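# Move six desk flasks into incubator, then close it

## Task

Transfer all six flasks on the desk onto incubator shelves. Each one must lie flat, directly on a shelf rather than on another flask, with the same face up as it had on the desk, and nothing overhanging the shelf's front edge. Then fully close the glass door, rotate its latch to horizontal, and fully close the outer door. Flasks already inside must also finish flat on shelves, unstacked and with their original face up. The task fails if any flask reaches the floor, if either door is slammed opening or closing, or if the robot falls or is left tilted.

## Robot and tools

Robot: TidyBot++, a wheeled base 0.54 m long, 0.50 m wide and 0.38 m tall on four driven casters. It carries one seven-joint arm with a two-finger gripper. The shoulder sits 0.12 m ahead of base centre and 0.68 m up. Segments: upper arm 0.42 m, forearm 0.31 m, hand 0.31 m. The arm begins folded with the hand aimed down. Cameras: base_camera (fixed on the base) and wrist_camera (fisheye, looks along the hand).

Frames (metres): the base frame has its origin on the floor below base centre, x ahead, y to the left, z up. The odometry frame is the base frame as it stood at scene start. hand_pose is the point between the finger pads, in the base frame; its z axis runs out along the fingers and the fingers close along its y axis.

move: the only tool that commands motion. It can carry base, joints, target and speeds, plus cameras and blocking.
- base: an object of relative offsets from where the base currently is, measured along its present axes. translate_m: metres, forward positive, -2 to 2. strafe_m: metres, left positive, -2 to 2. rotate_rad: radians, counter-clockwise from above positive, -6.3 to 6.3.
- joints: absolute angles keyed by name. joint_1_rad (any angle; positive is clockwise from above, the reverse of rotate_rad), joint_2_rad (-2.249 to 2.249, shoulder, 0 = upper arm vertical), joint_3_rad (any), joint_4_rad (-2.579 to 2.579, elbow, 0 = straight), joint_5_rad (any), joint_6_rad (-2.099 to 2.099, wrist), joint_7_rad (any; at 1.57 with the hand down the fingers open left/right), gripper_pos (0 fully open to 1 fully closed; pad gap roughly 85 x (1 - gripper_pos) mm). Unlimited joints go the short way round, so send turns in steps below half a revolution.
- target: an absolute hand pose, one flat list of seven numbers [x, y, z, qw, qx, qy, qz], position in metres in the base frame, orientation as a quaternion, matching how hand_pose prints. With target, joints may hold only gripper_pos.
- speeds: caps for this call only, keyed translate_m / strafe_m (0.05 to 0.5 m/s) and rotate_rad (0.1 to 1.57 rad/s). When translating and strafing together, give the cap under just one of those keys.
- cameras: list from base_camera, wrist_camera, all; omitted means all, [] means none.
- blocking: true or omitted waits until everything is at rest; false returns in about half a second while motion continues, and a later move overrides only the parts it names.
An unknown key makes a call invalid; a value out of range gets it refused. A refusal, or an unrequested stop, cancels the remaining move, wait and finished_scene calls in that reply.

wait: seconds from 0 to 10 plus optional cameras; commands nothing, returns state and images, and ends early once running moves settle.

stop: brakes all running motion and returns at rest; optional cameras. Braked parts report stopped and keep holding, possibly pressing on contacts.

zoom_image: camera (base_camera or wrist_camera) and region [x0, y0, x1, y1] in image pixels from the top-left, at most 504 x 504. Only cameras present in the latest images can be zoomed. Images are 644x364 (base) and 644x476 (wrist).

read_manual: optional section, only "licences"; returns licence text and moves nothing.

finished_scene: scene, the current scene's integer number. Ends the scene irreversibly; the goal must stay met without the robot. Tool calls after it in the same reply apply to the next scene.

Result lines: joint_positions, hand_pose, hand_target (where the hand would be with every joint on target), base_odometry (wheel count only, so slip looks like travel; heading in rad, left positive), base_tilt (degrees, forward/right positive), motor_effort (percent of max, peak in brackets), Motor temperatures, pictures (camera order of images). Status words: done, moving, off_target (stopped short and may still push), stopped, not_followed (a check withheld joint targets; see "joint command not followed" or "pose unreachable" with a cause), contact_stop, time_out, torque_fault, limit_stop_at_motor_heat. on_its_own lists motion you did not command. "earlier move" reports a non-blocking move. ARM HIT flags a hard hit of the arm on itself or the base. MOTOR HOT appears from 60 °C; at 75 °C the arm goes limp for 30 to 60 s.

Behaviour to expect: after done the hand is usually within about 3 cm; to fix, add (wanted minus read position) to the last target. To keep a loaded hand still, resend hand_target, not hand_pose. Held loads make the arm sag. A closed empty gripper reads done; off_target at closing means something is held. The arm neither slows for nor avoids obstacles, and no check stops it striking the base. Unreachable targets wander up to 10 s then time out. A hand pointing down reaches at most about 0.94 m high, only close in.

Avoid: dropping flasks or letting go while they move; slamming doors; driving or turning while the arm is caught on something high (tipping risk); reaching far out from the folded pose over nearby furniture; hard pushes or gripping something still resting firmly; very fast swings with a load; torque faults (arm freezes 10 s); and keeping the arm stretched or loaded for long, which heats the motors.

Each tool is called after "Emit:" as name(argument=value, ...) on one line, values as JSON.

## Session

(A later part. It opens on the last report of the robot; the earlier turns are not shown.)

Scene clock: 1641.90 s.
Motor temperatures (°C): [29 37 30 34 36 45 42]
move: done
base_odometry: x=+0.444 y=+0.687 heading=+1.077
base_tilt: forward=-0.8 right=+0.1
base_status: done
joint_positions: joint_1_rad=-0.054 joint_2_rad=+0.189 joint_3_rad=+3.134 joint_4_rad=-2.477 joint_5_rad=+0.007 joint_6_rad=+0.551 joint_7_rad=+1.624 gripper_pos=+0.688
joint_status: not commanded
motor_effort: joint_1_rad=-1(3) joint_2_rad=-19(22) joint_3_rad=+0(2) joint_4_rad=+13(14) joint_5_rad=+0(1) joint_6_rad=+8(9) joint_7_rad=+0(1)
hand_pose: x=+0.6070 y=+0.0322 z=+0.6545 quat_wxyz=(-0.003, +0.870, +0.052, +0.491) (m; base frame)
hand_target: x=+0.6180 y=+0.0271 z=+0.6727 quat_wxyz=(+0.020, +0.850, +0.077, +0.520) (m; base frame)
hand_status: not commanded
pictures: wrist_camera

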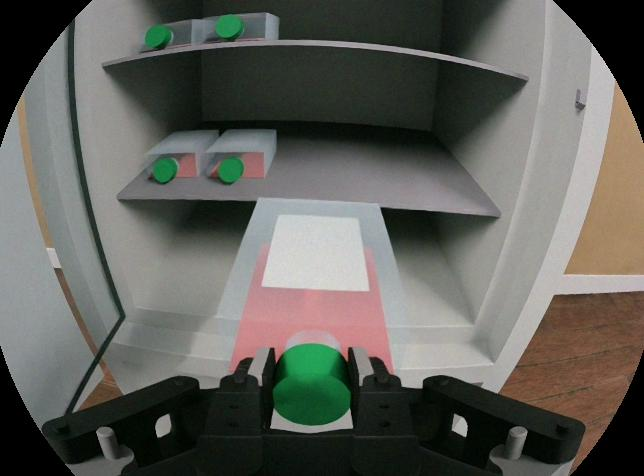

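Emit:
move(base={"translate_m": 0.149, "strafe_m": 0.0285}, speeds={"translate_m": 0.12}, cameras=["wrist_camera"])

Scene clock: 1687.23 s.
Motor temperatures (°C): [29 37 30 34 36 46 42]
move: done
base_odometry: x=+0.490 y=+0.832 heading=+1.076
base_tilt: forward=-0.8 right=+0.1
base_status: done
joint_positions: joint_1_rad=-0.054 joint_2_rad=+0.190 joint_3_rad=+3.134 joint_4_rad=-2.479 joint_5_rad=+0.007 joint_6_rad=+0.552 joint_7_rad=+1.624 gripper_pos=+0.688
joint_status: not commanded
motor_effort: joint_1_rad=-1(2) joint_2_rad=-20(22) joint_3_rad=-1(2) joint_4_rad=+12(14) joint_5_rad=+0(1) joint_6_rad=+8(9) joint_7_rad=+1(1)
hand_pose: x=+0.6063 y=+0.0322 z=+0.6534 quat_wxyz=(-0.003, +0.870, +0.052, +0.490) (m; base frame)
hand_target: x=+0.6180 y=+0.0271 z=+0.6727 quat_wxyz=(+0.020, +0.850, +0.077, +0.520) (m; base frame)
hand_status: not commanded
pictures: wrist_camera

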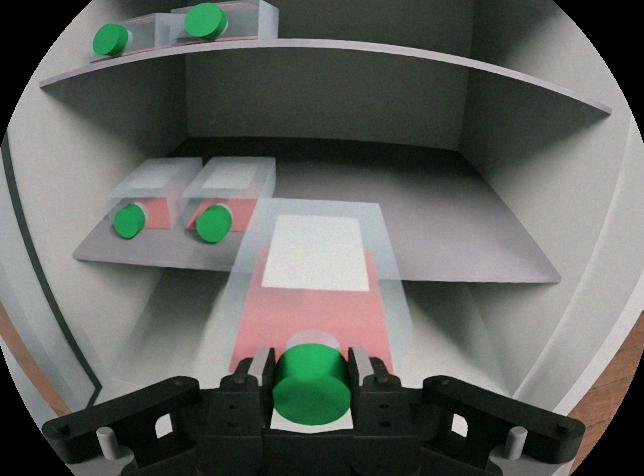

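Emit:
move(base={"translate_m": 0.12, "strafe_m": 0.006}, speeds={"translate_m": 0.1}, cameras=["wrist_camera"])

Scene clock: 1706.63 s.
Motor temperatures (°C): [29 37 30 33 36 46 42]
move: done
base_odometry: x=+0.541 y=+0.941 heading=+1.077
base_tilt: forward=-0.8 right=+0.1
base_status: done
joint_positions: joint_1_rad=-0.054 joint_2_rad=+0.191 joint_3_rad=+3.134 joint_4_rad=-2.480 joint_5_rad=+0.007 joint_6_rad=+0.552 joint_7_rad=+1.624 gripper_pos=+0.688
joint_status: not commanded
motor_effort: joint_1_rad=-1(2) joint_2_rad=-19(22) joint_3_rad=+0(2) joint_4_rad=+13(14) joint_5_rad=+0(1) joint_6_rad=+9(9) joint_7_rad=+1(1)
hand_pose: x=+0.6059 y=+0.0322 z=+0.6526 quat_wxyz=(-0.003, +0.870, +0.053, +0.489) (m; base frame)
hand_target: x=+0.6180 y=+0.0271 z=+0.6727 quat_wxyz=(+0.020, +0.850, +0.077, +0.520) (m; base frame)
hand_status: not commanded
pictures: wrist_camera

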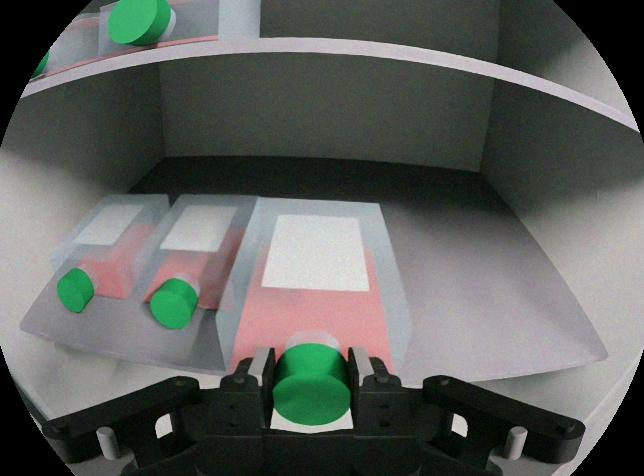

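Emit:
move(base={"translate_m": 0.058, "strafe_m": 0.003}, speeds={"translate_m": 0.08}, cameras=["wrist_camera"])

Emit:
move(joints={"joint_2_rad": 0.265, "joint_4_rad": -2.508, "joint_6_rad": 0.725}, cameras=["wrist_camera"])

Scene clock: 1728.13 s.
Motor temperatures (°C): [29 37 30 33 36 46 42]
move: done
base_odometry: x=+0.566 y=+0.993 heading=+1.077
base_tilt: forward=-0.8 right=+0.1
base_status: done
joint_positions: joint_1_rad=-0.054 joint_2_rad=+0.191 joint_3_rad=+3.134 joint_4_rad=-2.481 joint_5_rad=+0.007 joint_6_rad=+0.553 joint_7_rad=+1.624 gripper_pos=+0.688
joint_status: not commanded
motor_effort: joint_1_rad=-1(2) joint_2_rad=-20(22) joint_3_rad=+0(1) joint_4_rad=+12(14) joint_5_rad=+0(1) joint_6_rad=+8(9) joint_7_rad=+1(1)
hand_pose: x=+0.6057 y=+0.0322 z=+0.6521 quat_wxyz=(-0.003, +0.871, +0.053, +0.489) (m; base frame)
hand_target: x=+0.6180 y=+0.0271 z=+0.6727 quat_wxyz=(+0.020, +0.850, +0.077, +0.520) (m; base frame)
hand_status: not commanded
pictures: wrist_camera

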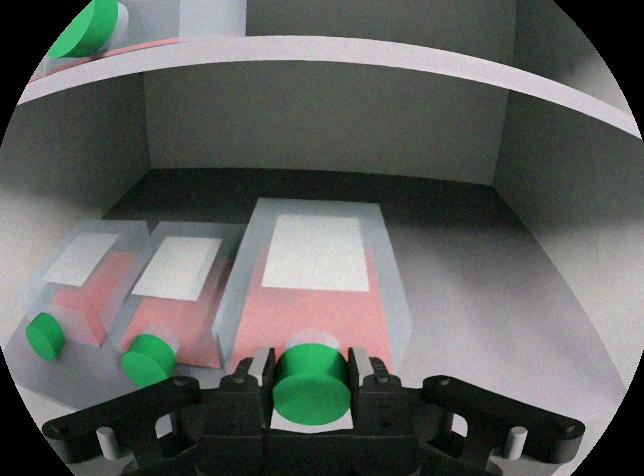

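Scene clock: 1729.27 s.
Motor temperatures (°C): [29 37 30 33 36 46 42]
move: done
base_odometry: x=+0.566 y=+0.993 heading=+1.077
base_tilt: forward=-0.8 right=+0.1
base_status: not commanded
joint_positions: joint_1_rad=-0.054 joint_2_rad=+0.261 joint_3_rad=+3.134 joint_4_rad=-2.502 joint_5_rad=+0.007 joint_6_rad=+0.654 joint_7_rad=+1.624 gripper_pos=+0.688
joint_status: all done
motor_effort: joint_1_rad=+0(2) joint_2_rad=-21(22) joint_3_rad=+0(1) joint_4_rad=+11(13) joint_5_rad=+0(1) joint_6_rad=+8(9) joint_7_rad=+0(1)
hand_pose: x=+0.6097 y=+0.0326 z=+0.6367 quat_wxyz=(-0.003, +0.868, +0.052, +0.494) (m; base frame)
hand_target: x=+0.6182 y=+0.0271 z=+0.6517 quat_wxyz=(+0.020, +0.851, +0.077, +0.520) (m; base frame)
hand_status: not commanded
pictures: wrist_camera

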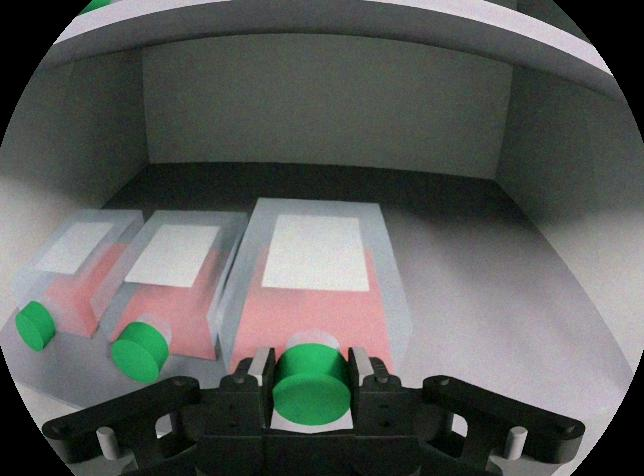

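Emit:
move(joints={"joint_2_rad": 0.292, "joint_4_rad": -2.528, "joint_6_rad": 0.765}, cameras=["wrist_camera"])

Emit:
zoom_image(camera="wrist_camera", region=[100, 180, 340, 400])

Scene clock: 1748.37 s.
Motor temperatures (°C): [29 37 30 33 36 46 42]
move: done
base_odometry: x=+0.566 y=+0.993 heading=+1.077
base_tilt: forward=-0.8 right=+0.1
base_status: not commanded
joint_positions: joint_1_rad=-0.054 joint_2_rad=+0.285 joint_3_rad=+3.134 joint_4_rad=-2.523 joint_5_rad=+0.007 joint_6_rad=+0.698 joint_7_rad=+1.624 gripper_pos=+0.688
joint_status: all done
motor_effort: joint_1_rad=-1(2) joint_2_rad=-21(22) joint_3_rad=+0(1) joint_4_rad=+10(11) joint_5_rad=+0(0) joint_6_rad=+9(9) joint_7_rad=+1(1)
hand_pose: x=+0.6062 y=+0.0324 z=+0.6288 quat_wxyz=(-0.003, +0.868, +0.052, +0.493) (m; base frame)
hand_target: x=+0.6143 y=+0.0269 z=+0.6416 quat_wxyz=(+0.020, +0.853, +0.077, +0.517) (m; base frame)
hand_status: not commanded
pictures: wrist_camera

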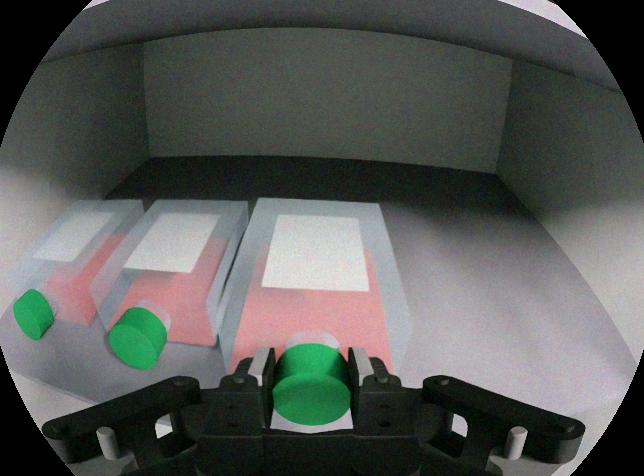

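Scaled by 2.100.

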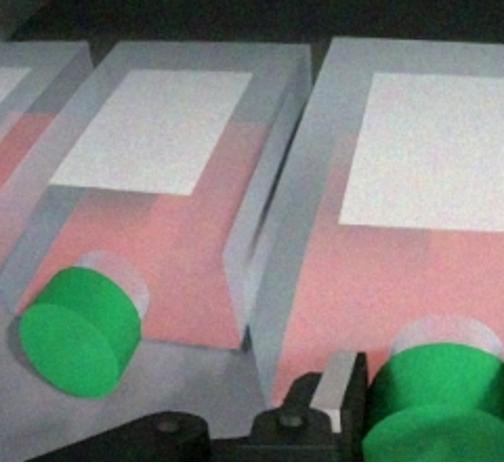

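Emit:
move(cameras=["wrist_camera"])

Scene clock: 1800.47 s.
Motor temperatures (°C): [29 37 30 33 36 46 42]
base_odometry: x=+0.566 y=+0.993 heading=+1.077
base_tilt: forward=-0.8 right=+0.1
base_status: not commanded
joint_positions: joint_1_rad=-0.054 joint_2_rad=+0.285 joint_3_rad=+3.134 joint_4_rad=-2.523 joint_5_rad=+0.007 joint_6_rad=+0.698 joint_7_rad=+1.624 gripper_pos=+0.688
joint_status: all done
motor_effort: joint_1_rad=-1(2) joint_2_rad=-21(22) joint_3_rad=+0(1) joint_4_rad=+10(11) joint_5_rad=+0(0) joint_6_rad=+8(9) joint_7_rad=+1(1)
hand_pose: x=+0.6062 y=+0.0324 z=+0.6289 quat_wxyz=(-0.003, +0.868, +0.052, +0.493) (m; base frame)
hand_target: x=+0.6143 y=+0.0269 z=+0.6416 quat_wxyz=(+0.020, +0.853, +0.077, +0.517) (m; base frame)
hand_status: not commanded
pictures: wrist_camera

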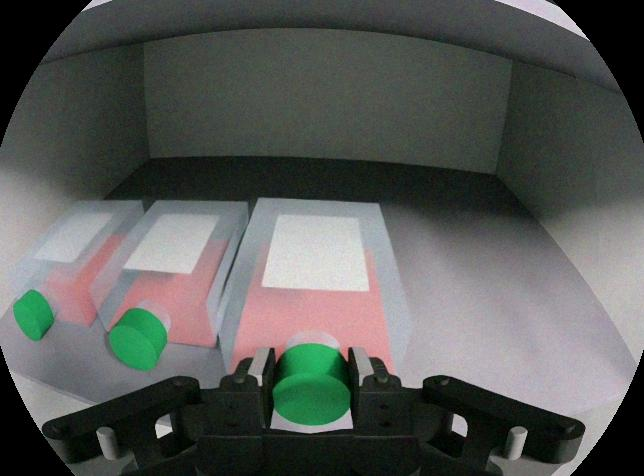

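Emit:
move(joints={"joint_1_rad": -0.05, "joint_2_rad": 0.304, "joint_3_rad": 3.14, "joint_4_rad": -2.536, "joint_5_rad": 0, "joint_6_rad": 0.783, "joint_7_rad": 1.70, "gripper_pos": 0.88}, cameras=[])

Emit:
move(joints={"joint_1_rad": -0.05, "joint_2_rad": 0.312, "joint_3_rad": 3.14, "joint_4_rad": -2.542, "joint_5_rad": 0, "joint_6_rad": 0.797, "joint_7_rad": 1.70, "gripper_pos": 0.88}, cameras=[])

Emit:
move(joints={"joint_1_rad": -0.05, "joint_2_rad": 0.322, "joint_3_rad": 3.14, "joint_4_rad": -2.548, "joint_5_rad": 0, "joint_6_rad": 0.81, "joint_7_rad": 1.70, "gripper_pos": 0.88}, cameras=["wrist_camera"])

Scene clock: 1811.00 s.
Motor temperatures (°C): [29 37 30 33 36 46 42]
move: off_target
base_odometry: x=+0.566 y=+0.993 heading=+1.077
base_tilt: forward=-0.8 right=+0.1
base_status: not commanded
joint_positions: joint_1_rad=-0.054 joint_2_rad=+0.295 joint_3_rad=+3.134 joint_4_rad=-2.530 joint_5_rad=+0.007 joint_6_rad=+0.716 joint_7_rad=+1.624 gripper_pos=+0.688
joint_status: gripper_pos off_target (ended at +0.688, target +0.880); the others done
motor_effort: joint_1_rad=-1(2) joint_2_rad=-21(22) joint_3_rad=-1(2) joint_4_rad=+10(11) joint_5_rad=+1(1) joint_6_rad=+9(9) joint_7_rad=+0(1)
hand_pose: x=+0.6054 y=+0.0324 z=+0.6263 quat_wxyz=(-0.004, +0.868, +0.052, +0.494) (m; base frame)
hand_target: x=+0.6128 y=+0.0268 z=+0.6377 quat_wxyz=(+0.020, +0.853, +0.077, +0.516) (m; base frame)
hand_status: not commanded
pictures: none
No camera images: "cameras" was empty.

Scene clock: 1811.53 s.
Motor temperatures (°C): [29 37 30 33 36 46 42]
move: off_target
base_odometry: x=+0.566 y=+0.993 heading=+1.077
base_tilt: forward=-0.8 right=+0.1
base_status: not commanded
joint_positions: joint_1_rad=-0.054 joint_2_rad=+0.302 joint_3_rad=+3.134 joint_4_rad=-2.535 joint_5_rad=+0.007 joint_6_rad=+0.730 joint_7_rad=+1.624 gripper_pos=+0.688
joint_status: gripper_pos off_target (ended at +0.688, target +0.880); the others done
motor_effort: joint_1_rad=-1(2) joint_2_rad=-21(22) joint_3_rad=-1(1) joint_4_rad=+10(11) joint_5_rad=+0(1) joint_6_rad=+8(9) joint_7_rad=+1(1)
hand_pose: x=+0.6047 y=+0.0324 z=+0.6246 quat_wxyz=(-0.004, +0.868, +0.052, +0.494) (m; base frame)
hand_target: x=+0.6118 y=+0.0268 z=+0.6354 quat_wxyz=(+0.020, +0.853, +0.077, +0.516) (m; base frame)
hand_status: not commanded
pictures: none
No camera images: "cameras" was empty.

Scene clock: 1812.10 s.
Motor temperatures (°C): [29 37 30 33 36 46 42]
move: off_target
base_odometry: x=+0.566 y=+0.993 heading=+1.077
base_tilt: forward=-0.8 right=+0.1
base_status: not commanded
joint_positions: joint_1_rad=-0.054 joint_2_rad=+0.312 joint_3_rad=+3.134 joint_4_rad=-2.541 joint_5_rad=+0.007 joint_6_rad=+0.742 joint_7_rad=+1.624 gripper_pos=+0.688
joint_status: gripper_pos off_target (ended at +0.688, target +0.880); the others done
motor_effort: joint_1_rad=-1(2) joint_2_rad=-21(22) joint_3_rad=-1(1) joint_4_rad=+9(10) joint_5_rad=+0(1) joint_6_rad=+8(9) joint_7_rad=+0(1)
hand_pose: x=+0.6036 y=+0.0323 z=+0.6211 quat_wxyz=(-0.004, +0.868, +0.052, +0.493) (m; base frame)
hand_target: x=+0.6105 y=+0.0267 z=+0.6318 quat_wxyz=(+0.020, +0.854, +0.077, +0.514) (m; base frame)
hand_status: not commanded
pictures: wrist_camera

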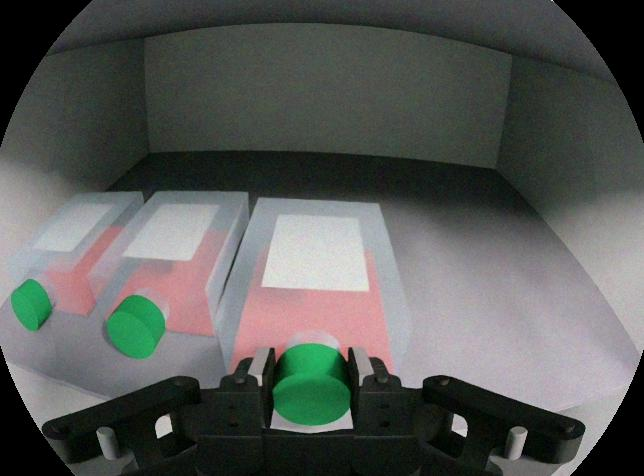

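Emit:
move(joints={"joint_1_rad": -0.05, "joint_2_rad": 0.331, "joint_3_rad": 3.14, "joint_4_rad": -2.553, "joint_5_rad": 0, "joint_6_rad": 0.822, "joint_7_rad": 1.70, "gripper_pos": 0.88}, cameras=[])

Emit:
move(joints={"joint_1_rad": -0.05, "joint_2_rad": 0.340, "joint_3_rad": 3.14, "joint_4_rad": -2.558, "joint_5_rad": 0, "joint_6_rad": 0.834, "joint_7_rad": 1.70, "gripper_pos": 0.88}, cameras=["wrist_camera"])

Scene clock: 1821.77 s.
Motor temperatures (°C): [29 37 30 33 36 46 42]
move: off_target
base_odometry: x=+0.566 y=+0.993 heading=+1.077
base_tilt: forward=-0.8 right=+0.1
base_status: not commanded
joint_positions: joint_1_rad=-0.054 joint_2_rad=+0.320 joint_3_rad=+3.134 joint_4_rad=-2.545 joint_5_rad=+0.007 joint_6_rad=+0.754 joint_7_rad=+1.624 gripper_pos=+0.688
joint_status: gripper_pos off_target (ended at +0.688, target +0.880); the others done
motor_effort: joint_1_rad=-1(2) joint_2_rad=-21(22) joint_3_rad=-1(2) joint_4_rad=+9(10) joint_5_rad=+0(1) joint_6_rad=+8(9) joint_7_rad=+0(1)
hand_pose: x=+0.6028 y=+0.0323 z=+0.6184 quat_wxyz=(-0.004, +0.869, +0.052, +0.492) (m; base frame)
hand_target: x=+0.6096 y=+0.0267 z=+0.6289 quat_wxyz=(+0.020, +0.854, +0.077, +0.514) (m; base frame)
hand_status: not commanded
pictures: none
No camera images: "cameras" was empty.

Scene clock: 1822.30 s.
Motor temperatures (°C): [29 37 30 33 36 46 42]
move: off_target
base_odometry: x=+0.566 y=+0.993 heading=+1.077
base_tilt: forward=-0.8 right=+0.1
base_status: not commanded
joint_positions: joint_1_rad=-0.054 joint_2_rad=+0.329 joint_3_rad=+3.134 joint_4_rad=-2.550 joint_5_rad=+0.007 joint_6_rad=+0.766 joint_7_rad=+1.624 gripper_pos=+0.688
joint_status: gripper_pos off_target (ended at +0.688, target +0.880); the others done
motor_effort: joint_1_rad=-1(2) joint_2_rad=-21(22) joint_3_rad=-1(1) joint_4_rad=+9(10) joint_5_rad=+0(1) joint_6_rad=+8(9) joint_7_rad=+1(1)
hand_pose: x=+0.6019 y=+0.0323 z=+0.6155 quat_wxyz=(-0.004, +0.869, +0.052, +0.492) (m; base frame)
hand_target: x=+0.6086 y=+0.0266 z=+0.6260 quat_wxyz=(+0.020, +0.855, +0.077, +0.513) (m; base frame)
hand_status: not commanded
pictures: wrist_camera

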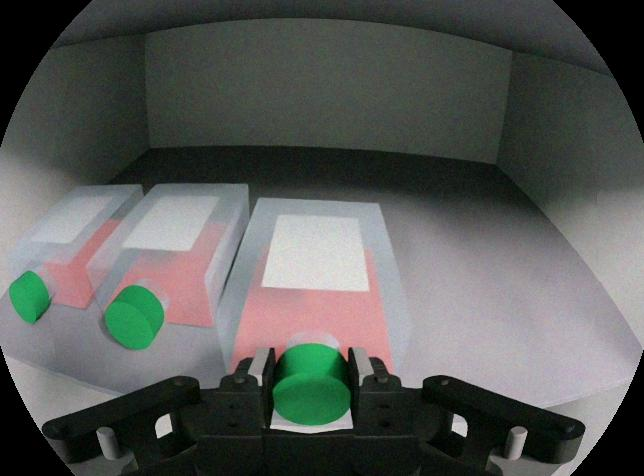

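Emit:
zoom_image(camera="wrist_camera", region=[80, 180, 480, 440])

Scaled by 1.260.

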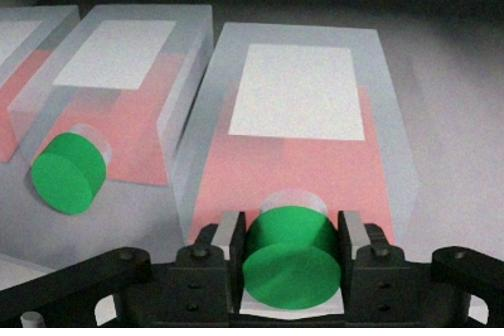

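Emit:
move(joints={"joint_1_rad": -0.05, "joint_2_rad": 0.348, "joint_3_rad": 3.14, "joint_4_rad": -2.562, "joint_5_rad": 0, "joint_6_rad": 0.844, "joint_7_rad": 1.70, "gripper_pos": 0.88}, cameras=[])

Emit:
move(joints={"joint_1_rad": -0.05, "joint_2_rad": 0.355, "joint_3_rad": 3.14, "joint_4_rad": -2.566, "joint_5_rad": 0, "joint_6_rad": 0.853, "joint_7_rad": 1.70, "gripper_pos": 0.88}, cameras=["wrist_camera"])

Scene clock: 1875.90 s.
Motor temperatures (°C): [29 37 30 33 36 46 42]
move: off_target
base_odometry: x=+0.566 y=+0.993 heading=+1.077
base_tilt: forward=-0.8 right=+0.1
base_status: not commanded
joint_positions: joint_1_rad=-0.054 joint_2_rad=+0.337 joint_3_rad=+3.134 joint_4_rad=-2.554 joint_5_rad=+0.007 joint_6_rad=+0.776 joint_7_rad=+1.624 gripper_pos=+0.688
joint_status: gripper_pos off_target (ended at +0.688, target +0.880); the others done
motor_effort: joint_1_rad=-1(2) joint_2_rad=-22(22) joint_3_rad=-1(1) joint_4_rad=+8(10) joint_5_rad=+0(1) joint_6_rad=+9(9) joint_7_rad=+1(1)
hand_pose: x=+0.6012 y=+0.0322 z=+0.6131 quat_wxyz=(-0.004, +0.870, +0.052, +0.491) (m; base frame)
hand_target: x=+0.6078 y=+0.0266 z=+0.6235 quat_wxyz=(+0.020, +0.855, +0.077, +0.512) (m; base frame)
hand_status: not commanded
pictures: none
No camera images: "cameras" was empty.

Scene clock: 1876.43 s.
Motor temperatures (°C): [29 37 30 33 36 46 42]
move: off_target
base_odometry: x=+0.566 y=+0.993 heading=+1.077
base_tilt: forward=-0.8 right=+0.1
base_status: not commanded
joint_positions: joint_1_rad=-0.054 joint_2_rad=+0.344 joint_3_rad=+3.134 joint_4_rad=-2.558 joint_5_rad=+0.007 joint_6_rad=+0.784 joint_7_rad=+1.624 gripper_pos=+0.688
joint_status: gripper_pos off_target (ended at +0.688, target +0.880); the others done
motor_effort: joint_1_rad=-1(2) joint_2_rad=-21(22) joint_3_rad=-1(1) joint_4_rad=+9(9) joint_5_rad=+1(1) joint_6_rad=+8(9) joint_7_rad=+1(1)
hand_pose: x=+0.6003 y=+0.0322 z=+0.6107 quat_wxyz=(-0.004, +0.870, +0.052, +0.490) (m; base frame)
hand_target: x=+0.6069 y=+0.0265 z=+0.6211 quat_wxyz=(+0.020, +0.856, +0.077, +0.511) (m; base frame)
hand_status: not commanded
pictures: wrist_camera

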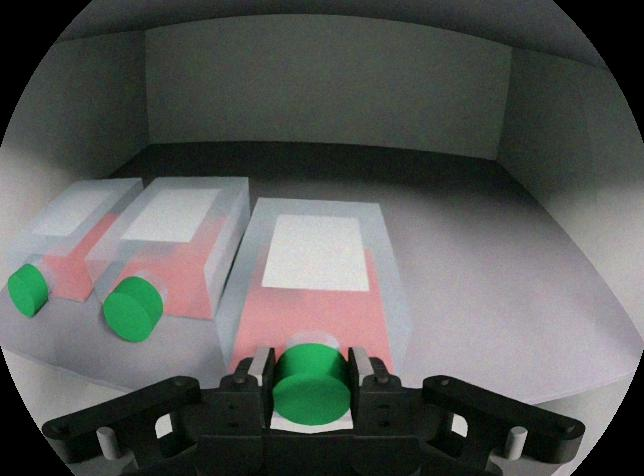

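Emit:
zoom_image(camera="wrist_camera", region=[200, 180, 460, 420])

Emit:
move(joints={"joint_1_rad": -0.05, "joint_2_rad": 0.362, "joint_3_rad": 3.14, "joint_4_rad": -2.570, "joint_5_rad": 0, "joint_6_rad": 0.862, "joint_7_rad": 1.70, "gripper_pos": 0.88}, cameras=[])

Emit:
move(joints={"joint_1_rad": -0.05, "joint_2_rad": 0.369, "joint_3_rad": 3.14, "joint_4_rad": -2.574, "joint_5_rad": 0, "joint_6_rad": 0.871, "joint_7_rad": 1.70, "gripper_pos": 0.88}, cameras=["wrist_camera"])

Scaled by 1.938.

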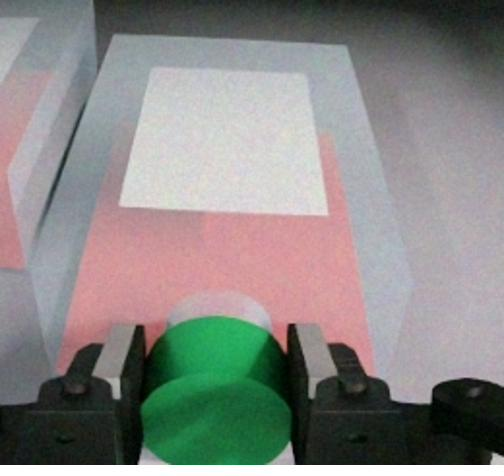

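Scene clock: 1910.60 s.
Motor temperatures (°C): [29 37 30 33 36 46 42]
move: off_target
base_odometry: x=+0.566 y=+0.993 heading=+1.077
base_tilt: forward=-0.8 right=+0.1
base_status: not commanded
joint_positions: joint_1_rad=-0.054 joint_2_rad=+0.350 joint_3_rad=+3.134 joint_4_rad=-2.561 joint_5_rad=+0.007 joint_6_rad=+0.794 joint_7_rad=+1.624 gripper_pos=+0.688
joint_status: gripper_pos off_target (ended at +0.688, target +0.880); the others done
motor_effort: joint_1_rad=-1(2) joint_2_rad=-21(22) joint_3_rad=-1(1) joint_4_rad=+9(9) joint_5_rad=+0(1) joint_6_rad=+8(9) joint_7_rad=+0(2)
hand_pose: x=+0.5999 y=+0.0322 z=+0.6093 quat_wxyz=(-0.004, +0.870, +0.052, +0.490) (m; base frame)
hand_target: x=+0.6060 y=+0.0265 z=+0.6188 quat_wxyz=(+0.020, +0.856, +0.077, +0.510) (m; base frame)
hand_status: not commanded
pictures: none
No camera images: "cameras" was empty.

Scene clock: 1911.13 s.
Motor temperatures (°C): [29 37 30 33 36 46 42]
move: off_target
base_odometry: x=+0.566 y=+0.993 heading=+1.077
base_tilt: forward=-0.8 right=+0.1
base_status: not commanded
joint_positions: joint_1_rad=-0.054 joint_2_rad=+0.355 joint_3_rad=+3.134 joint_4_rad=-2.564 joint_5_rad=+0.007 joint_6_rad=+0.805 joint_7_rad=+1.624 gripper_pos=+0.688
joint_status: gripper_pos off_target (ended at +0.688, target +0.880); the others done
motor_effort: joint_1_rad=-1(2) joint_2_rad=-21(21) joint_3_rad=-1(1) joint_4_rad=+9(9) joint_5_rad=+0(1) joint_6_rad=+7(8) joint_7_rad=+0(1)
hand_pose: x=+0.5999 y=+0.0322 z=+0.6086 quat_wxyz=(-0.004, +0.869, +0.052, +0.491) (m; base frame)
hand_target: x=+0.6051 y=+0.0264 z=+0.6165 quat_wxyz=(+0.020, +0.857, +0.077, +0.509) (m; base frame)
hand_status: not commanded
pictures: wrist_camera

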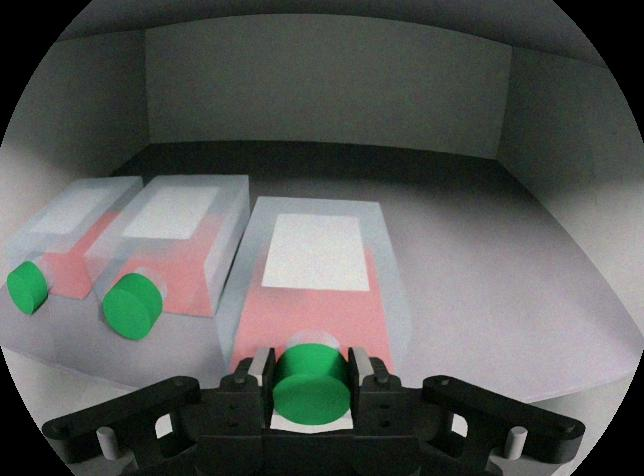

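Emit:
move(joints={"joint_1_rad": -0.05, "joint_2_rad": 0.376, "joint_3_rad": 3.14, "joint_4_rad": -2.578, "joint_5_rad": 0, "joint_6_rad": 0.878, "joint_7_rad": 1.70, "gripper_pos": 0.88}, cameras=["wrist_camera"])

Scene clock: 1922.97 s.
Motor temperatures (°C): [29 37 30 33 36 46 42]
move: off_target
base_odometry: x=+0.566 y=+0.993 heading=+1.077
base_tilt: forward=-0.8 right=+0.1
base_status: not commanded
joint_positions: joint_1_rad=-0.054 joint_2_rad=+0.360 joint_3_rad=+3.134 joint_4_rad=-2.567 joint_5_rad=+0.007 joint_6_rad=+0.814 joint_7_rad=+1.624 gripper_pos=+0.688
joint_status: gripper_pos off_target (ended at +0.688, target +0.880); the others done
motor_effort: joint_1_rad=-1(2) joint_2_rad=-21(21) joint_3_rad=-1(2) joint_4_rad=+8(9) joint_5_rad=+0(2) joint_6_rad=+7(8) joint_7_rad=+1(1)
hand_pose: x=+0.5999 y=+0.0322 z=+0.6078 quat_wxyz=(-0.004, +0.869, +0.052, +0.492) (m; base frame)
hand_target: x=+0.6038 y=+0.0264 z=+0.6137 quat_wxyz=(+0.019, +0.858, +0.078, +0.508) (m; base frame)
hand_status: not commanded
pictures: wrist_camera

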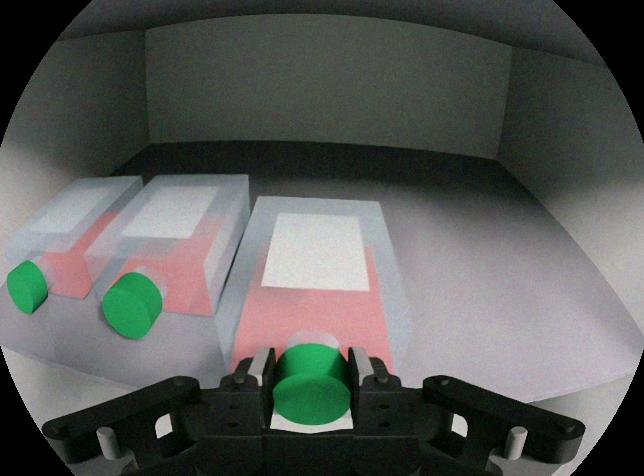

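Emit:
move(joints={"joint_1_rad": -0.05, "joint_2_rad": 0.370, "joint_3_rad": 3.14, "joint_4_rad": -2.574, "joint_5_rad": 0, "joint_6_rad": 0.870, "joint_7_rad": 1.70, "gripper_pos": 0.82}, cameras=[])

Emit:
move(joints={"gripper_pos": 0.5}, cameras=["wrist_camera"])

Scene clock: 1928.93 s.
Motor temperatures (°C): [29 37 30 33 36 46 42]
move: off_target
base_odometry: x=+0.566 y=+0.993 heading=+1.077
base_tilt: forward=-0.8 right=+0.1
base_status: not commanded
joint_positions: joint_1_rad=-0.054 joint_2_rad=+0.360 joint_3_rad=+3.134 joint_4_rad=-2.567 joint_5_rad=+0.007 joint_6_rad=+0.814 joint_7_rad=+1.624 gripper_pos=+0.688
joint_status: gripper_pos off_target (ended at +0.688, target +0.820); the others done
motor_effort: joint_1_rad=-1(2) joint_2_rad=-21(21) joint_3_rad=+0(1) joint_4_rad=+7(8) joint_5_rad=+0(1) joint_6_rad=+7(8) joint_7_rad=+1(1)
hand_pose: x=+0.5999 y=+0.0322 z=+0.6079 quat_wxyz=(-0.004, +0.869, +0.052, +0.492) (m; base frame)
hand_target: x=+0.6048 y=+0.0264 z=+0.6158 quat_wxyz=(+0.020, +0.857, +0.078, +0.508) (m; base frame)
hand_status: not commanded
pictures: none
No camera images: "cameras" was empty.

Scene clock: 1929.63 s.
Motor temperatures (°C): [29 37 30 33 36 46 42]
move: done
base_odometry: x=+0.566 y=+0.993 heading=+1.077
base_tilt: forward=-0.8 right=+0.1
base_status: not commanded
joint_positions: joint_1_rad=-0.054 joint_2_rad=+0.360 joint_3_rad=+3.134 joint_4_rad=-2.567 joint_5_rad=+0.007 joint_6_rad=+0.814 joint_7_rad=+1.624 gripper_pos=+0.500
joint_status: all done
motor_effort: joint_1_rad=-1(2) joint_2_rad=-21(21) joint_3_rad=-1(1) joint_4_rad=+8(8) joint_5_rad=+0(0) joint_6_rad=+7(8) joint_7_rad=+1(1)
hand_pose: x=+0.5999 y=+0.0322 z=+0.6079 quat_wxyz=(-0.004, +0.869, +0.052, +0.492) (m; base frame)
hand_target: x=+0.6048 y=+0.0264 z=+0.6158 quat_wxyz=(+0.020, +0.857, +0.078, +0.508) (m; base frame)
hand_status: not commanded
pictures: wrist_camera

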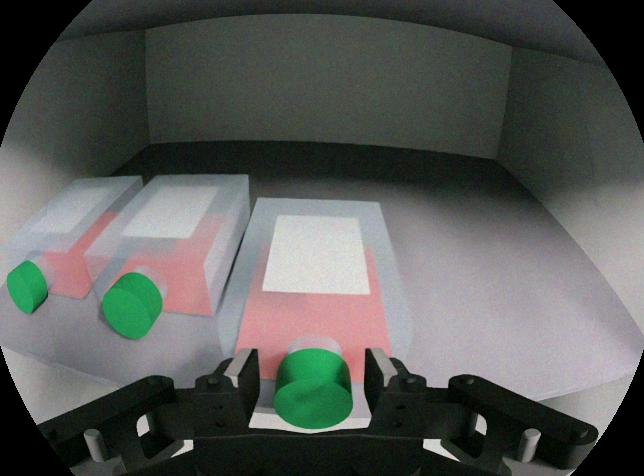

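Emit:
move(base={"translate_m": -0.12, "strafe_m": -0.006}, speeds={"translate_m": 0.1}, cameras=["wrist_camera"])

Scene clock: 1935.10 s.
Motor temperatures (°C): [29 37 30 33 36 46 42]
move: done
base_odometry: x=+0.514 y=+0.885 heading=+1.077
base_tilt: forward=-0.8 right=+0.1
base_status: done
joint_positions: joint_1_rad=-0.054 joint_2_rad=+0.363 joint_3_rad=+3.134 joint_4_rad=-2.571 joint_5_rad=+0.007 joint_6_rad=+0.814 joint_7_rad=+1.624 gripper_pos=+0.500
joint_status: not commanded
motor_effort: joint_1_rad=-1(2) joint_2_rad=-21(23) joint_3_rad=-1(1) joint_4_rad=+7(9) joint_5_rad=+0(1) joint_6_rad=+8(8) joint_7_rad=+0(1)
hand_pose: x=+0.5977 y=+0.0321 z=+0.6054 quat_wxyz=(-0.004, +0.871, +0.052, +0.489) (m; base frame)
hand_target: x=+0.6048 y=+0.0264 z=+0.6158 quat_wxyz=(+0.020, +0.857, +0.078, +0.508) (m; base frame)
hand_status: not commanded
pictures: wrist_camera

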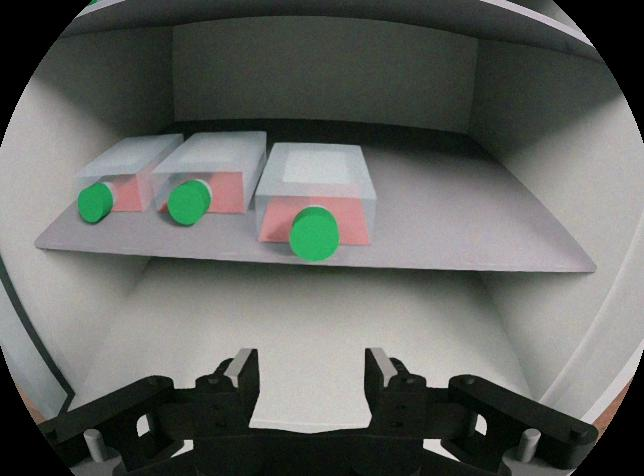

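Emit:
zoom_image(camera="wrist_camera", region=[160, 170, 400, 290])

Scaled by 2.100.

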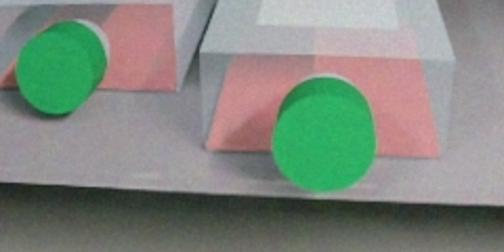

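Emit:
move(joints={"joint_1_rad": -0.05, "joint_2_rad": 0.350, "joint_3_rad": 3.14, "joint_4_rad": -2.563, "joint_5_rad": 0, "joint_6_rad": 0.847, "joint_7_rad": 1.70, "gripper_pos": 0.5}, cameras=[])

Emit:
move(base={"translate_m": 0.12, "strafe_m": 0.006}, speeds={"translate_m": 0.08}, cameras=["wrist_camera"])

Scene clock: 2009.23 s.
Motor temperatures (°C): [29 37 30 33 36 46 42]
move: done
base_odometry: x=+0.514 y=+0.885 heading=+1.077
base_tilt: forward=-0.8 right=+0.1
base_status: not commanded
joint_positions: joint_1_rad=-0.054 joint_2_rad=+0.357 joint_3_rad=+3.134 joint_4_rad=-2.570 joint_5_rad=+0.007 joint_6_rad=+0.814 joint_7_rad=+1.624 gripper_pos=+0.500
joint_status: all done
motor_effort: joint_1_rad=-1(2) joint_2_rad=-21(22) joint_3_rad=-1(1) joint_4_rad=+8(8) joint_5_rad=+0(1) joint_6_rad=+7(8) joint_7_rad=+0(1)
hand_pose: x=+0.5985 y=+0.0321 z=+0.6083 quat_wxyz=(-0.004, +0.869, +0.052, +0.492) (m; base frame)
hand_target: x=+0.6077 y=+0.0266 z=+0.6230 quat_wxyz=(+0.020, +0.855, +0.077, +0.512) (m; base frame)
hand_status: not commanded
pictures: none
No camera images: "cameras" was empty.

Scene clock: 2011.27 s.
Motor temperatures (°C): [29 37 30 33 36 46 42]
move: done
base_odometry: x=+0.565 y=+0.994 heading=+1.077
base_tilt: forward=-0.8 right=+0.1
base_status: done
joint_positions: joint_1_rad=-0.054 joint_2_rad=+0.356 joint_3_rad=+3.134 joint_4_rad=-2.569 joint_5_rad=+0.007 joint_6_rad=+0.814 joint_7_rad=+1.624 gripper_pos=+0.500
joint_status: not commanded
motor_effort: joint_1_rad=-2(2) joint_2_rad=-21(22) joint_3_rad=-1(1) joint_4_rad=+8(10) joint_5_rad=+0(1) joint_6_rad=+8(8) joint_7_rad=+0(1)
hand_pose: x=+0.5989 y=+0.0321 z=+0.6089 quat_wxyz=(-0.004, +0.869, +0.052, +0.493) (m; base frame)
hand_target: x=+0.6077 y=+0.0266 z=+0.6230 quat_wxyz=(+0.020, +0.855, +0.077, +0.512) (m; base frame)
hand_status: not commanded
pictures: wrist_camera

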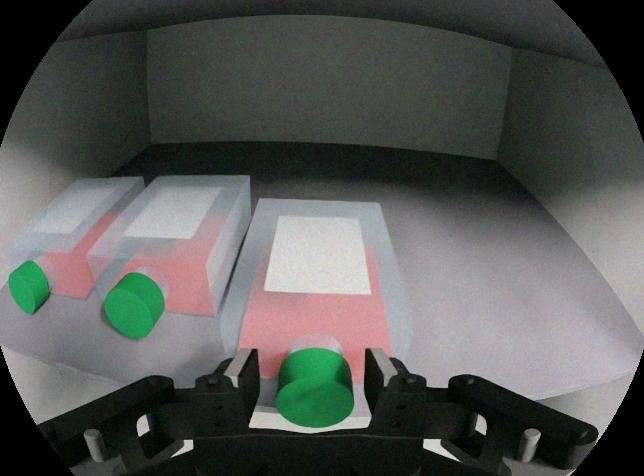

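Emit:
move(joints={"gripper_pos": 0.82}, cameras=[])

Emit:
move(joints={"joint_1_rad": -0.05, "joint_2_rad": 0.326, "joint_3_rad": 3.14, "joint_4_rad": -2.549, "joint_5_rad": 0, "joint_6_rad": 0.815, "joint_7_rad": 1.70, "gripper_pos": 0.88}, cameras=[])

Emit:
move(base={"translate_m": 0.02, "strafe_m": 0.001}, speeds={"translate_m": 0.05}, cameras=["wrist_camera"])

Scene clock: 2022.40 s.
Motor temperatures (°C): [29 37 30 33 36 46 42]
move: off_target
base_odometry: x=+0.565 y=+0.994 heading=+1.077
base_tilt: forward=-0.8 right=+0.1
base_status: not commanded
joint_positions: joint_1_rad=-0.054 joint_2_rad=+0.356 joint_3_rad=+3.134 joint_4_rad=-2.569 joint_5_rad=+0.007 joint_6_rad=+0.814 joint_7_rad=+1.624 gripper_pos=+0.693
joint_status: gripper_pos off_target (ended at +0.693, target +0.820)
motor_effort: joint_1_rad=-1(2) joint_2_rad=-21(21) joint_3_rad=-1(1) joint_4_rad=+8(9) joint_5_rad=+0(1) joint_6_rad=+8(8) joint_7_rad=+1(1)
hand_pose: x=+0.5989 y=+0.0321 z=+0.6093 quat_wxyz=(-0.004, +0.868, +0.052, +0.493) (m; base frame)
hand_target: x=+0.6077 y=+0.0266 z=+0.6230 quat_wxyz=(+0.020, +0.855, +0.077, +0.512) (m; base frame)
hand_status: not commanded
pictures: none
No camera images: "cameras" was empty.

Scene clock: 2023.03 s.
Motor temperatures (°C): [29 37 30 33 36 46 42]
move: off_target
base_odometry: x=+0.565 y=+0.994 heading=+1.077
base_tilt: forward=-0.8 right=+0.1
base_status: not commanded
joint_positions: joint_1_rad=-0.054 joint_2_rad=+0.343 joint_3_rad=+3.134 joint_4_rad=-2.564 joint_5_rad=+0.007 joint_6_rad=+0.814 joint_7_rad=+1.624 gripper_pos=+0.693
joint_status: gripper_pos off_target (ended at +0.693, target +0.880); the others done
motor_effort: joint_1_rad=-1(2) joint_2_rad=-22(23) joint_3_rad=-1(1) joint_4_rad=+9(10) joint_5_rad=+0(1) joint_6_rad=+9(9) joint_7_rad=+0(1)
hand_pose: x=+0.6021 y=+0.0323 z=+0.6171 quat_wxyz=(-0.004, +0.864, +0.052, +0.501) (m; base frame)
hand_target: x=+0.6106 y=+0.0267 z=+0.6309 quat_wxyz=(+0.020, +0.854, +0.077, +0.514) (m; base frame)
hand_status: not commanded
pictures: none
No camera images: "cameras" was empty.

Scene clock: 2023.90 s.
Motor temperatures (°C): [29 37 30 33 36 46 42]
move: done
base_odometry: x=+0.574 y=+1.012 heading=+1.078
base_tilt: forward=-0.8 right=+0.1
base_status: done
joint_positions: joint_1_rad=-0.054 joint_2_rad=+0.342 joint_3_rad=+3.134 joint_4_rad=-2.563 joint_5_rad=+0.007 joint_6_rad=+0.814 joint_7_rad=+1.624 gripper_pos=+0.693
joint_status: not commanded
motor_effort: joint_1_rad=-1(2) joint_2_rad=-22(24) joint_3_rad=-1(1) joint_4_rad=+8(10) joint_5_rad=+0(1) joint_6_rad=+8(9) joint_7_rad=+0(1)
hand_pose: x=+0.6026 y=+0.0324 z=+0.6180 quat_wxyz=(-0.004, +0.864, +0.052, +0.502) (m; base frame)
hand_target: x=+0.6106 y=+0.0267 z=+0.6309 quat_wxyz=(+0.020, +0.854, +0.077, +0.514) (m; base frame)
hand_status: not commanded
pictures: wrist_camera

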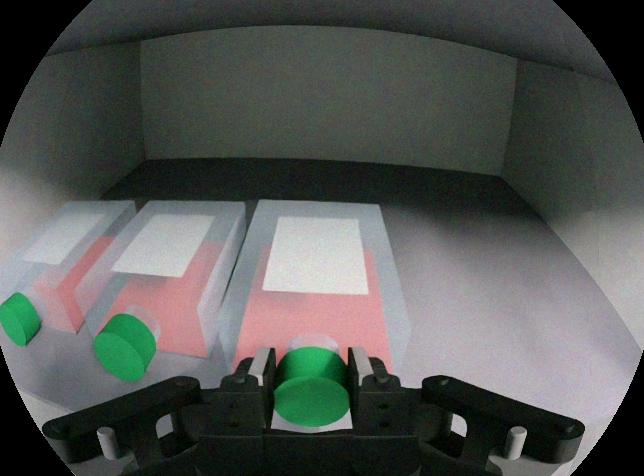

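Emit:
move(joints={"joint_1_rad": -0.05, "joint_2_rad": 0.350, "joint_3_rad": 3.14, "joint_4_rad": -2.563, "joint_5_rad": 0, "joint_6_rad": 0.847, "joint_7_rad": 1.70, "gripper_pos": 0.88}, cameras=[])

Emit:
move(joints={"joint_1_rad": -0.05, "joint_2_rad": 0.362, "joint_3_rad": 3.14, "joint_4_rad": -2.570, "joint_5_rad": 0, "joint_6_rad": 0.862, "joint_7_rad": 1.70, "gripper_pos": 0.88}, cameras=[])

Emit:
move(joints={"joint_1_rad": -0.05, "joint_2_rad": 0.370, "joint_3_rad": 3.14, "joint_4_rad": -2.575, "joint_5_rad": 0, "joint_6_rad": 0.871, "joint_7_rad": 1.70, "gripper_pos": 0.82}, cameras=["wrist_camera"])

Scene clock: 2033.17 s.
Motor temperatures (°C): [29 37 30 33 36 46 42]
move: off_target
base_odometry: x=+0.574 y=+1.012 heading=+1.078
base_tilt: forward=-0.8 right=+0.1
base_status: not commanded
joint_positions: joint_1_rad=-0.054 joint_2_rad=+0.349 joint_3_rad=+3.134 joint_4_rad=-2.565 joint_5_rad=+0.007 joint_6_rad=+0.816 joint_7_rad=+1.624 gripper_pos=+0.693
joint_status: gripper_pos off_target (ended at +0.693, target +0.880); the others done
motor_effort: joint_1_rad=-1(2) joint_2_rad=-22(23) joint_3_rad=-1(1) joint_4_rad=+9(10) joint_5_rad=+0(1) joint_6_rad=+9(9) joint_7_rad=+0(1)
hand_pose: x=+0.6017 y=+0.0323 z=+0.6143 quat_wxyz=(-0.004, +0.865, +0.052, +0.498) (m; base frame)
hand_target: x=+0.6077 y=+0.0266 z=+0.6230 quat_wxyz=(+0.020, +0.855, +0.077, +0.512) (m; base frame)
hand_status: not commanded
pictures: none
No camera images: "cameras" was empty.

Scene clock: 2033.70 s.
Motor temperatures (°C): [29 37 30 33 36 46 42]
move: off_target
base_odometry: x=+0.574 y=+1.012 heading=+1.078
base_tilt: forward=-0.8 right=+0.1
base_status: not commanded
joint_positions: joint_1_rad=-0.054 joint_2_rad=+0.355 joint_3_rad=+3.134 joint_4_rad=-2.566 joint_5_rad=+0.007 joint_6_rad=+0.817 joint_7_rad=+1.624 gripper_pos=+0.693
joint_status: gripper_pos off_target (ended at +0.693, target +0.880); the others done
motor_effort: joint_1_rad=-1(2) joint_2_rad=-22(23) joint_3_rad=+0(1) joint_4_rad=+8(9) joint_5_rad=+0(1) joint_6_rad=+8(9) joint_7_rad=+0(2)
hand_pose: x=+0.6008 y=+0.0323 z=+0.6111 quat_wxyz=(-0.004, +0.867, +0.052, +0.495) (m; base frame)
hand_target: x=+0.6060 y=+0.0265 z=+0.6188 quat_wxyz=(+0.020, +0.856, +0.077, +0.510) (m; base frame)
hand_status: not commanded
pictures: none
No camera images: "cameras" was empty.

Scene clock: 2034.20 s.
Motor temperatures (°C): [29 37 30 33 36 46 42]
move: off_target
base_odometry: x=+0.574 y=+1.012 heading=+1.078
base_tilt: forward=-0.8 right=+0.1
base_status: not commanded
joint_positions: joint_1_rad=-0.054 joint_2_rad=+0.359 joint_3_rad=+3.134 joint_4_rad=-2.568 joint_5_rad=+0.007 joint_6_rad=+0.819 joint_7_rad=+1.624 gripper_pos=+0.693
joint_status: gripper_pos off_target (ended at +0.693, target +0.820); the others done
motor_effort: joint_1_rad=-1(3) joint_2_rad=-21(23) joint_3_rad=-1(1) joint_4_rad=+8(9) joint_5_rad=+0(1) joint_6_rad=+7(9) joint_7_rad=-1(1)
hand_pose: x=+0.6001 y=+0.0322 z=+0.6093 quat_wxyz=(-0.004, +0.868, +0.052, +0.494) (m; base frame)
hand_target: x=+0.6045 y=+0.0264 z=+0.6157 quat_wxyz=(+0.020, +0.857, +0.078, +0.508) (m; base frame)
hand_status: not commanded
pictures: wrist_camera

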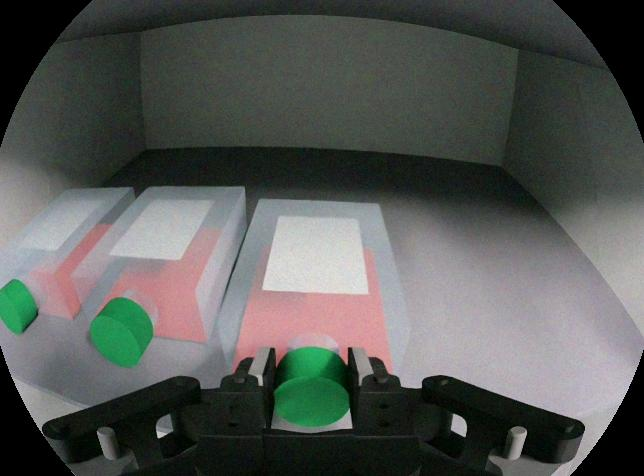

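Emit:
move(joints={"gripper_pos": 0.5}, cameras=[])

Emit:
move(base={"translate_m": -0.14, "strafe_m": -0.007}, speeds={"translate_m": 0.1}, cameras=["wrist_camera"])

Emit:
zoom_image(camera="wrist_camera", region=[160, 170, 400, 290])

Scene clock: 2045.20 s.
Motor temperatures (°C): [29 37 30 33 36 46 42]
move: done
base_odometry: x=+0.574 y=+1.012 heading=+1.078
base_tilt: forward=-0.8 right=+0.2
base_status: not commanded
joint_positions: joint_1_rad=-0.054 joint_2_rad=+0.359 joint_3_rad=+3.134 joint_4_rad=-2.568 joint_5_rad=+0.007 joint_6_rad=+0.819 joint_7_rad=+1.624 gripper_pos=+0.500
joint_status: all done
motor_effort: joint_1_rad=-1(2) joint_2_rad=-21(22) joint_3_rad=-1(1) joint_4_rad=+8(8) joint_5_rad=+0(0) joint_6_rad=+8(8) joint_7_rad=+0(1)
hand_pose: x=+0.6001 y=+0.0322 z=+0.6093 quat_wxyz=(-0.004, +0.868, +0.052, +0.494) (m; base frame)
hand_target: x=+0.6045 y=+0.0264 z=+0.6157 quat_wxyz=(+0.020, +0.857, +0.078, +0.508) (m; base frame)
hand_status: not commanded
pictures: none
No camera images: "cameras" was empty.

Scene clock: 2047.17 s.
Motor temperatures (°C): [29 37 30 33 36 46 42]
move: done
base_odometry: x=+0.514 y=+0.885 heading=+1.078
base_tilt: forward=-0.8 right=+0.2
base_status: done
joint_positions: joint_1_rad=-0.054 joint_2_rad=+0.362 joint_3_rad=+3.134 joint_4_rad=-2.572 joint_5_rad=+0.007 joint_6_rad=+0.819 joint_7_rad=+1.624 gripper_pos=+0.500
joint_status: not commanded
motor_effort: joint_1_rad=-1(2) joint_2_rad=-21(23) joint_3_rad=+0(1) joint_4_rad=+7(9) joint_5_rad=+0(1) joint_6_rad=+8(8) joint_7_rad=+1(1)
hand_pose: x=+0.5980 y=+0.0321 z=+0.6067 quat_wxyz=(-0.004, +0.870, +0.052, +0.491) (m; base frame)
hand_target: x=+0.6045 y=+0.0264 z=+0.6157 quat_wxyz=(+0.020, +0.857, +0.078, +0.508) (m; base frame)
hand_status: not commanded
pictures: wrist_camera

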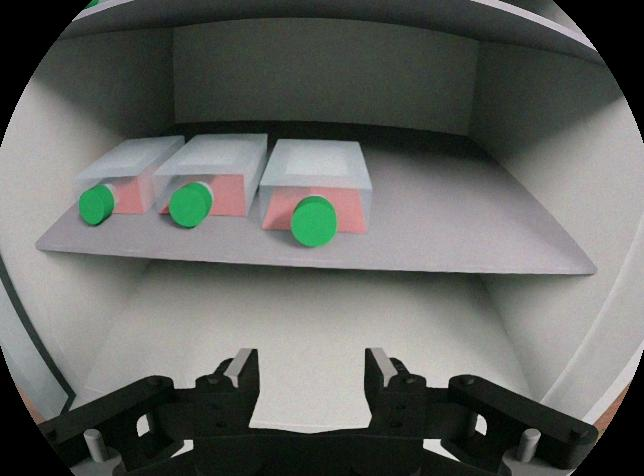

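Scaled by 2.100.

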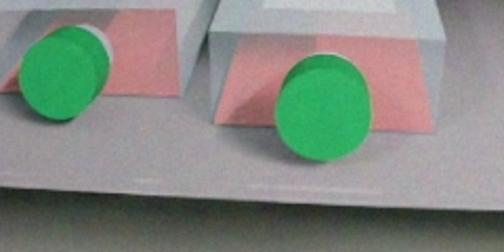

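Emit:
move(base={"translate_m": -0.65, "strafe_m": -0.03}, speeds={"translate_m": 0.35}, cameras=[])

Emit:
move(joints={"joint_1_rad": -0.05, "joint_2_rad": -0.459, "joint_3_rad": 3.14, "joint_4_rad": -2.075, "joint_5_rad": 0, "joint_6_rad": -0.52, "joint_7_rad": 1.64, "gripper_pos": 0.4}, cameras=["wrist_camera"])

Scene clock: 2118.13 s.
Motor temperatures (°C): [29 37 30 33 36 46 42]
move: done
base_odometry: x=+0.232 y=+0.298 heading=+1.078
base_tilt: forward=-0.8 right=+0.1
base_status: done
joint_positions: joint_1_rad=-0.054 joint_2_rad=+0.364 joint_3_rad=+3.134 joint_4_rad=-2.574 joint_5_rad=+0.007 joint_6_rad=+0.819 joint_7_rad=+1.624 gripper_pos=+0.500
joint_status: not commanded
motor_effort: joint_1_rad=-1(2) joint_2_rad=-21(23) joint_3_rad=-1(1) joint_4_rad=+8(10) joint_5_rad=+0(1) joint_6_rad=+8(8) joint_7_rad=+0(1)
hand_pose: x=+0.5970 y=+0.0320 z=+0.6052 quat_wxyz=(-0.004, +0.870, +0.052, +0.489) (m; base frame)
hand_target: x=+0.6045 y=+0.0264 z=+0.6157 quat_wxyz=(+0.020, +0.857, +0.078, +0.508) (m; base frame)
hand_status: not commanded
pictures: none
No camera images: "cameras" was empty.

Scene clock: 2120.70 s.
Motor temperatures (°C): [29 37 30 33 36 46 42]
move: done
base_odometry: x=+0.232 y=+0.298 heading=+1.078
base_tilt: forward=-0.8 right=+0.1
base_status: not commanded
joint_positions: joint_1_rad=-0.054 joint_2_rad=-0.449 joint_3_rad=+3.134 joint_4_rad=-2.096 joint_5_rad=+0.007 joint_6_rad=-0.451 joint_7_rad=+1.624 gripper_pos=+0.400
joint_status: all done
motor_effort: joint_1_rad=-1(2) joint_2_rad=-5(23) joint_3_rad=+0(2) joint_4_rad=+20(21) joint_5_rad=+0(2) joint_6_rad=+8(9) joint_7_rad=+0(2)
hand_pose: x=+0.5179 y=+0.0252 z=+0.8804 quat_wxyz=(+0.002, +0.865, +0.052, +0.499) (m; base frame)
hand_target: x=+0.5089 y=+0.0216 z=+0.8781 quat_wxyz=(+0.005, +0.875, +0.053, +0.482) (m; base frame)
hand_status: not commanded
pictures: wrist_camera

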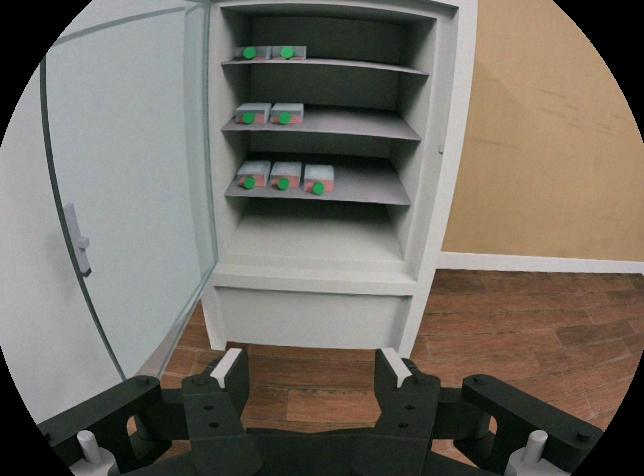

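Emit:
move(base={"translate_m": -0.886, "strafe_m": 0.657, "rotate_rad": 1.62}, speeds={"translate_m": 0.4, "rotate_rad": 1.0}, cameras=["wrist_camera"])

Scene clock: 2133.87 s.
Motor temperatures (°C): [29 37 30 33 36 46 42]
move: done
base_odometry: x=-0.766 y=-0.171 heading=+2.698
base_tilt: forward=-0.8 right=+0.1
base_status: done
joint_positions: joint_1_rad=-0.054 joint_2_rad=-0.450 joint_3_rad=+3.135 joint_4_rad=-2.094 joint_5_rad=+0.007 joint_6_rad=-0.455 joint_7_rad=+1.624 gripper_pos=+0.400
joint_status: not commanded
motor_effort: joint_1_rad=-1(3) joint_2_rad=-5(7) joint_3_rad=+0(3) joint_4_rad=+21(22) joint_5_rad=+0(1) joint_6_rad=+8(8) joint_7_rad=+0(1)
hand_pose: x=+0.5176 y=+0.0249 z=+0.8805 quat_wxyz=(+0.002, +0.866, +0.051, +0.498) (m; base frame)
hand_target: x=+0.5089 y=+0.0216 z=+0.8781 quat_wxyz=(+0.005, +0.875, +0.053, +0.482) (m; base frame)
hand_status: not commanded
pictures: wrist_camera

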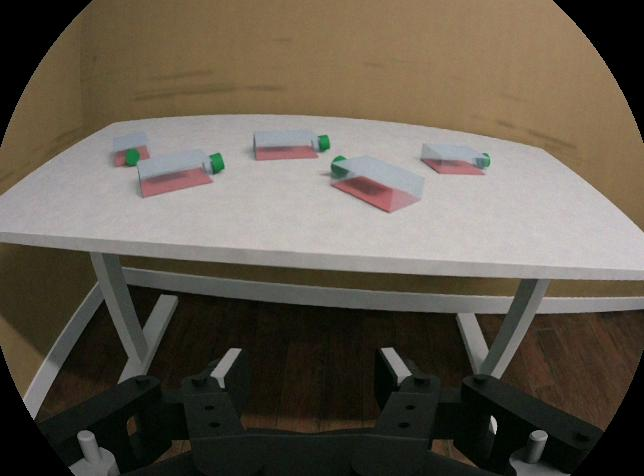

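Emit:
move(base={"translate_m": 0.4, "strafe_m": 0.0}, joints={"joint_1_rad": -0.05, "joint_2_rad": 0.484, "joint_3_rad": 3.14, "joint_4_rad": -0.567, "joint_5_rad": 0, "joint_6_rad": -2.01, "joint_7_rad": -0.875, "gripper_pos": 0.4}, speeds={"translate_m": 0.25}, cameras=["wrist_camera"])

Scene clock: 2168.97 s.
Motor temperatures (°C): [29 36 30 34 36 45 42]
move: done
base_odometry: x=-1.128 y=+0.000 heading=+2.699
base_tilt: forward=-0.8 right=+0.1
base_status: done
joint_positions: joint_1_rad=-0.054 joint_2_rad=+0.471 joint_3_rad=+3.135 joint_4_rad=-0.587 joint_5_rad=+0.007 joint_6_rad=-1.941 joint_7_rad=-0.796 gripper_pos=+0.400
joint_status: all done
motor_effort: joint_1_rad=-2(4) joint_2_rad=-31(33) joint_3_rad=-1(2) joint_4_rad=+15(22) joint_5_rad=+0(2) joint_6_rad=+1(9) joint_7_rad=+1(2)
hand_pose: x=+0.6274 y=+0.0292 z=+0.9028 quat_wxyz=(-0.066, +0.403, -0.912, +0.026) (m; base frame)
hand_target: x=+0.6120 y=+0.0265 z=+0.9001 quat_wxyz=(-0.038, +0.365, -0.930, +0.012) (m; base frame)
hand_status: not commanded
pictures: wrist_camera

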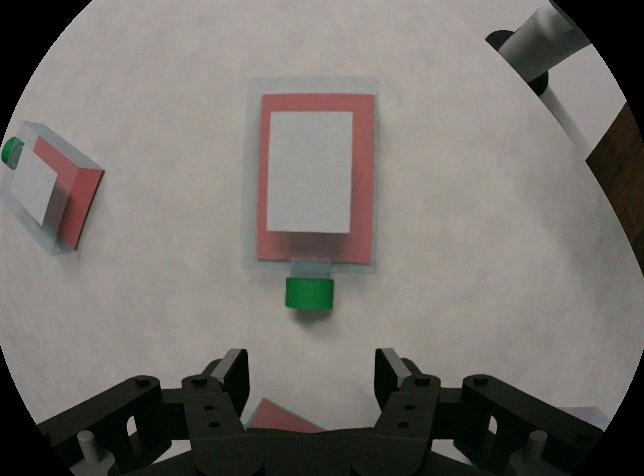

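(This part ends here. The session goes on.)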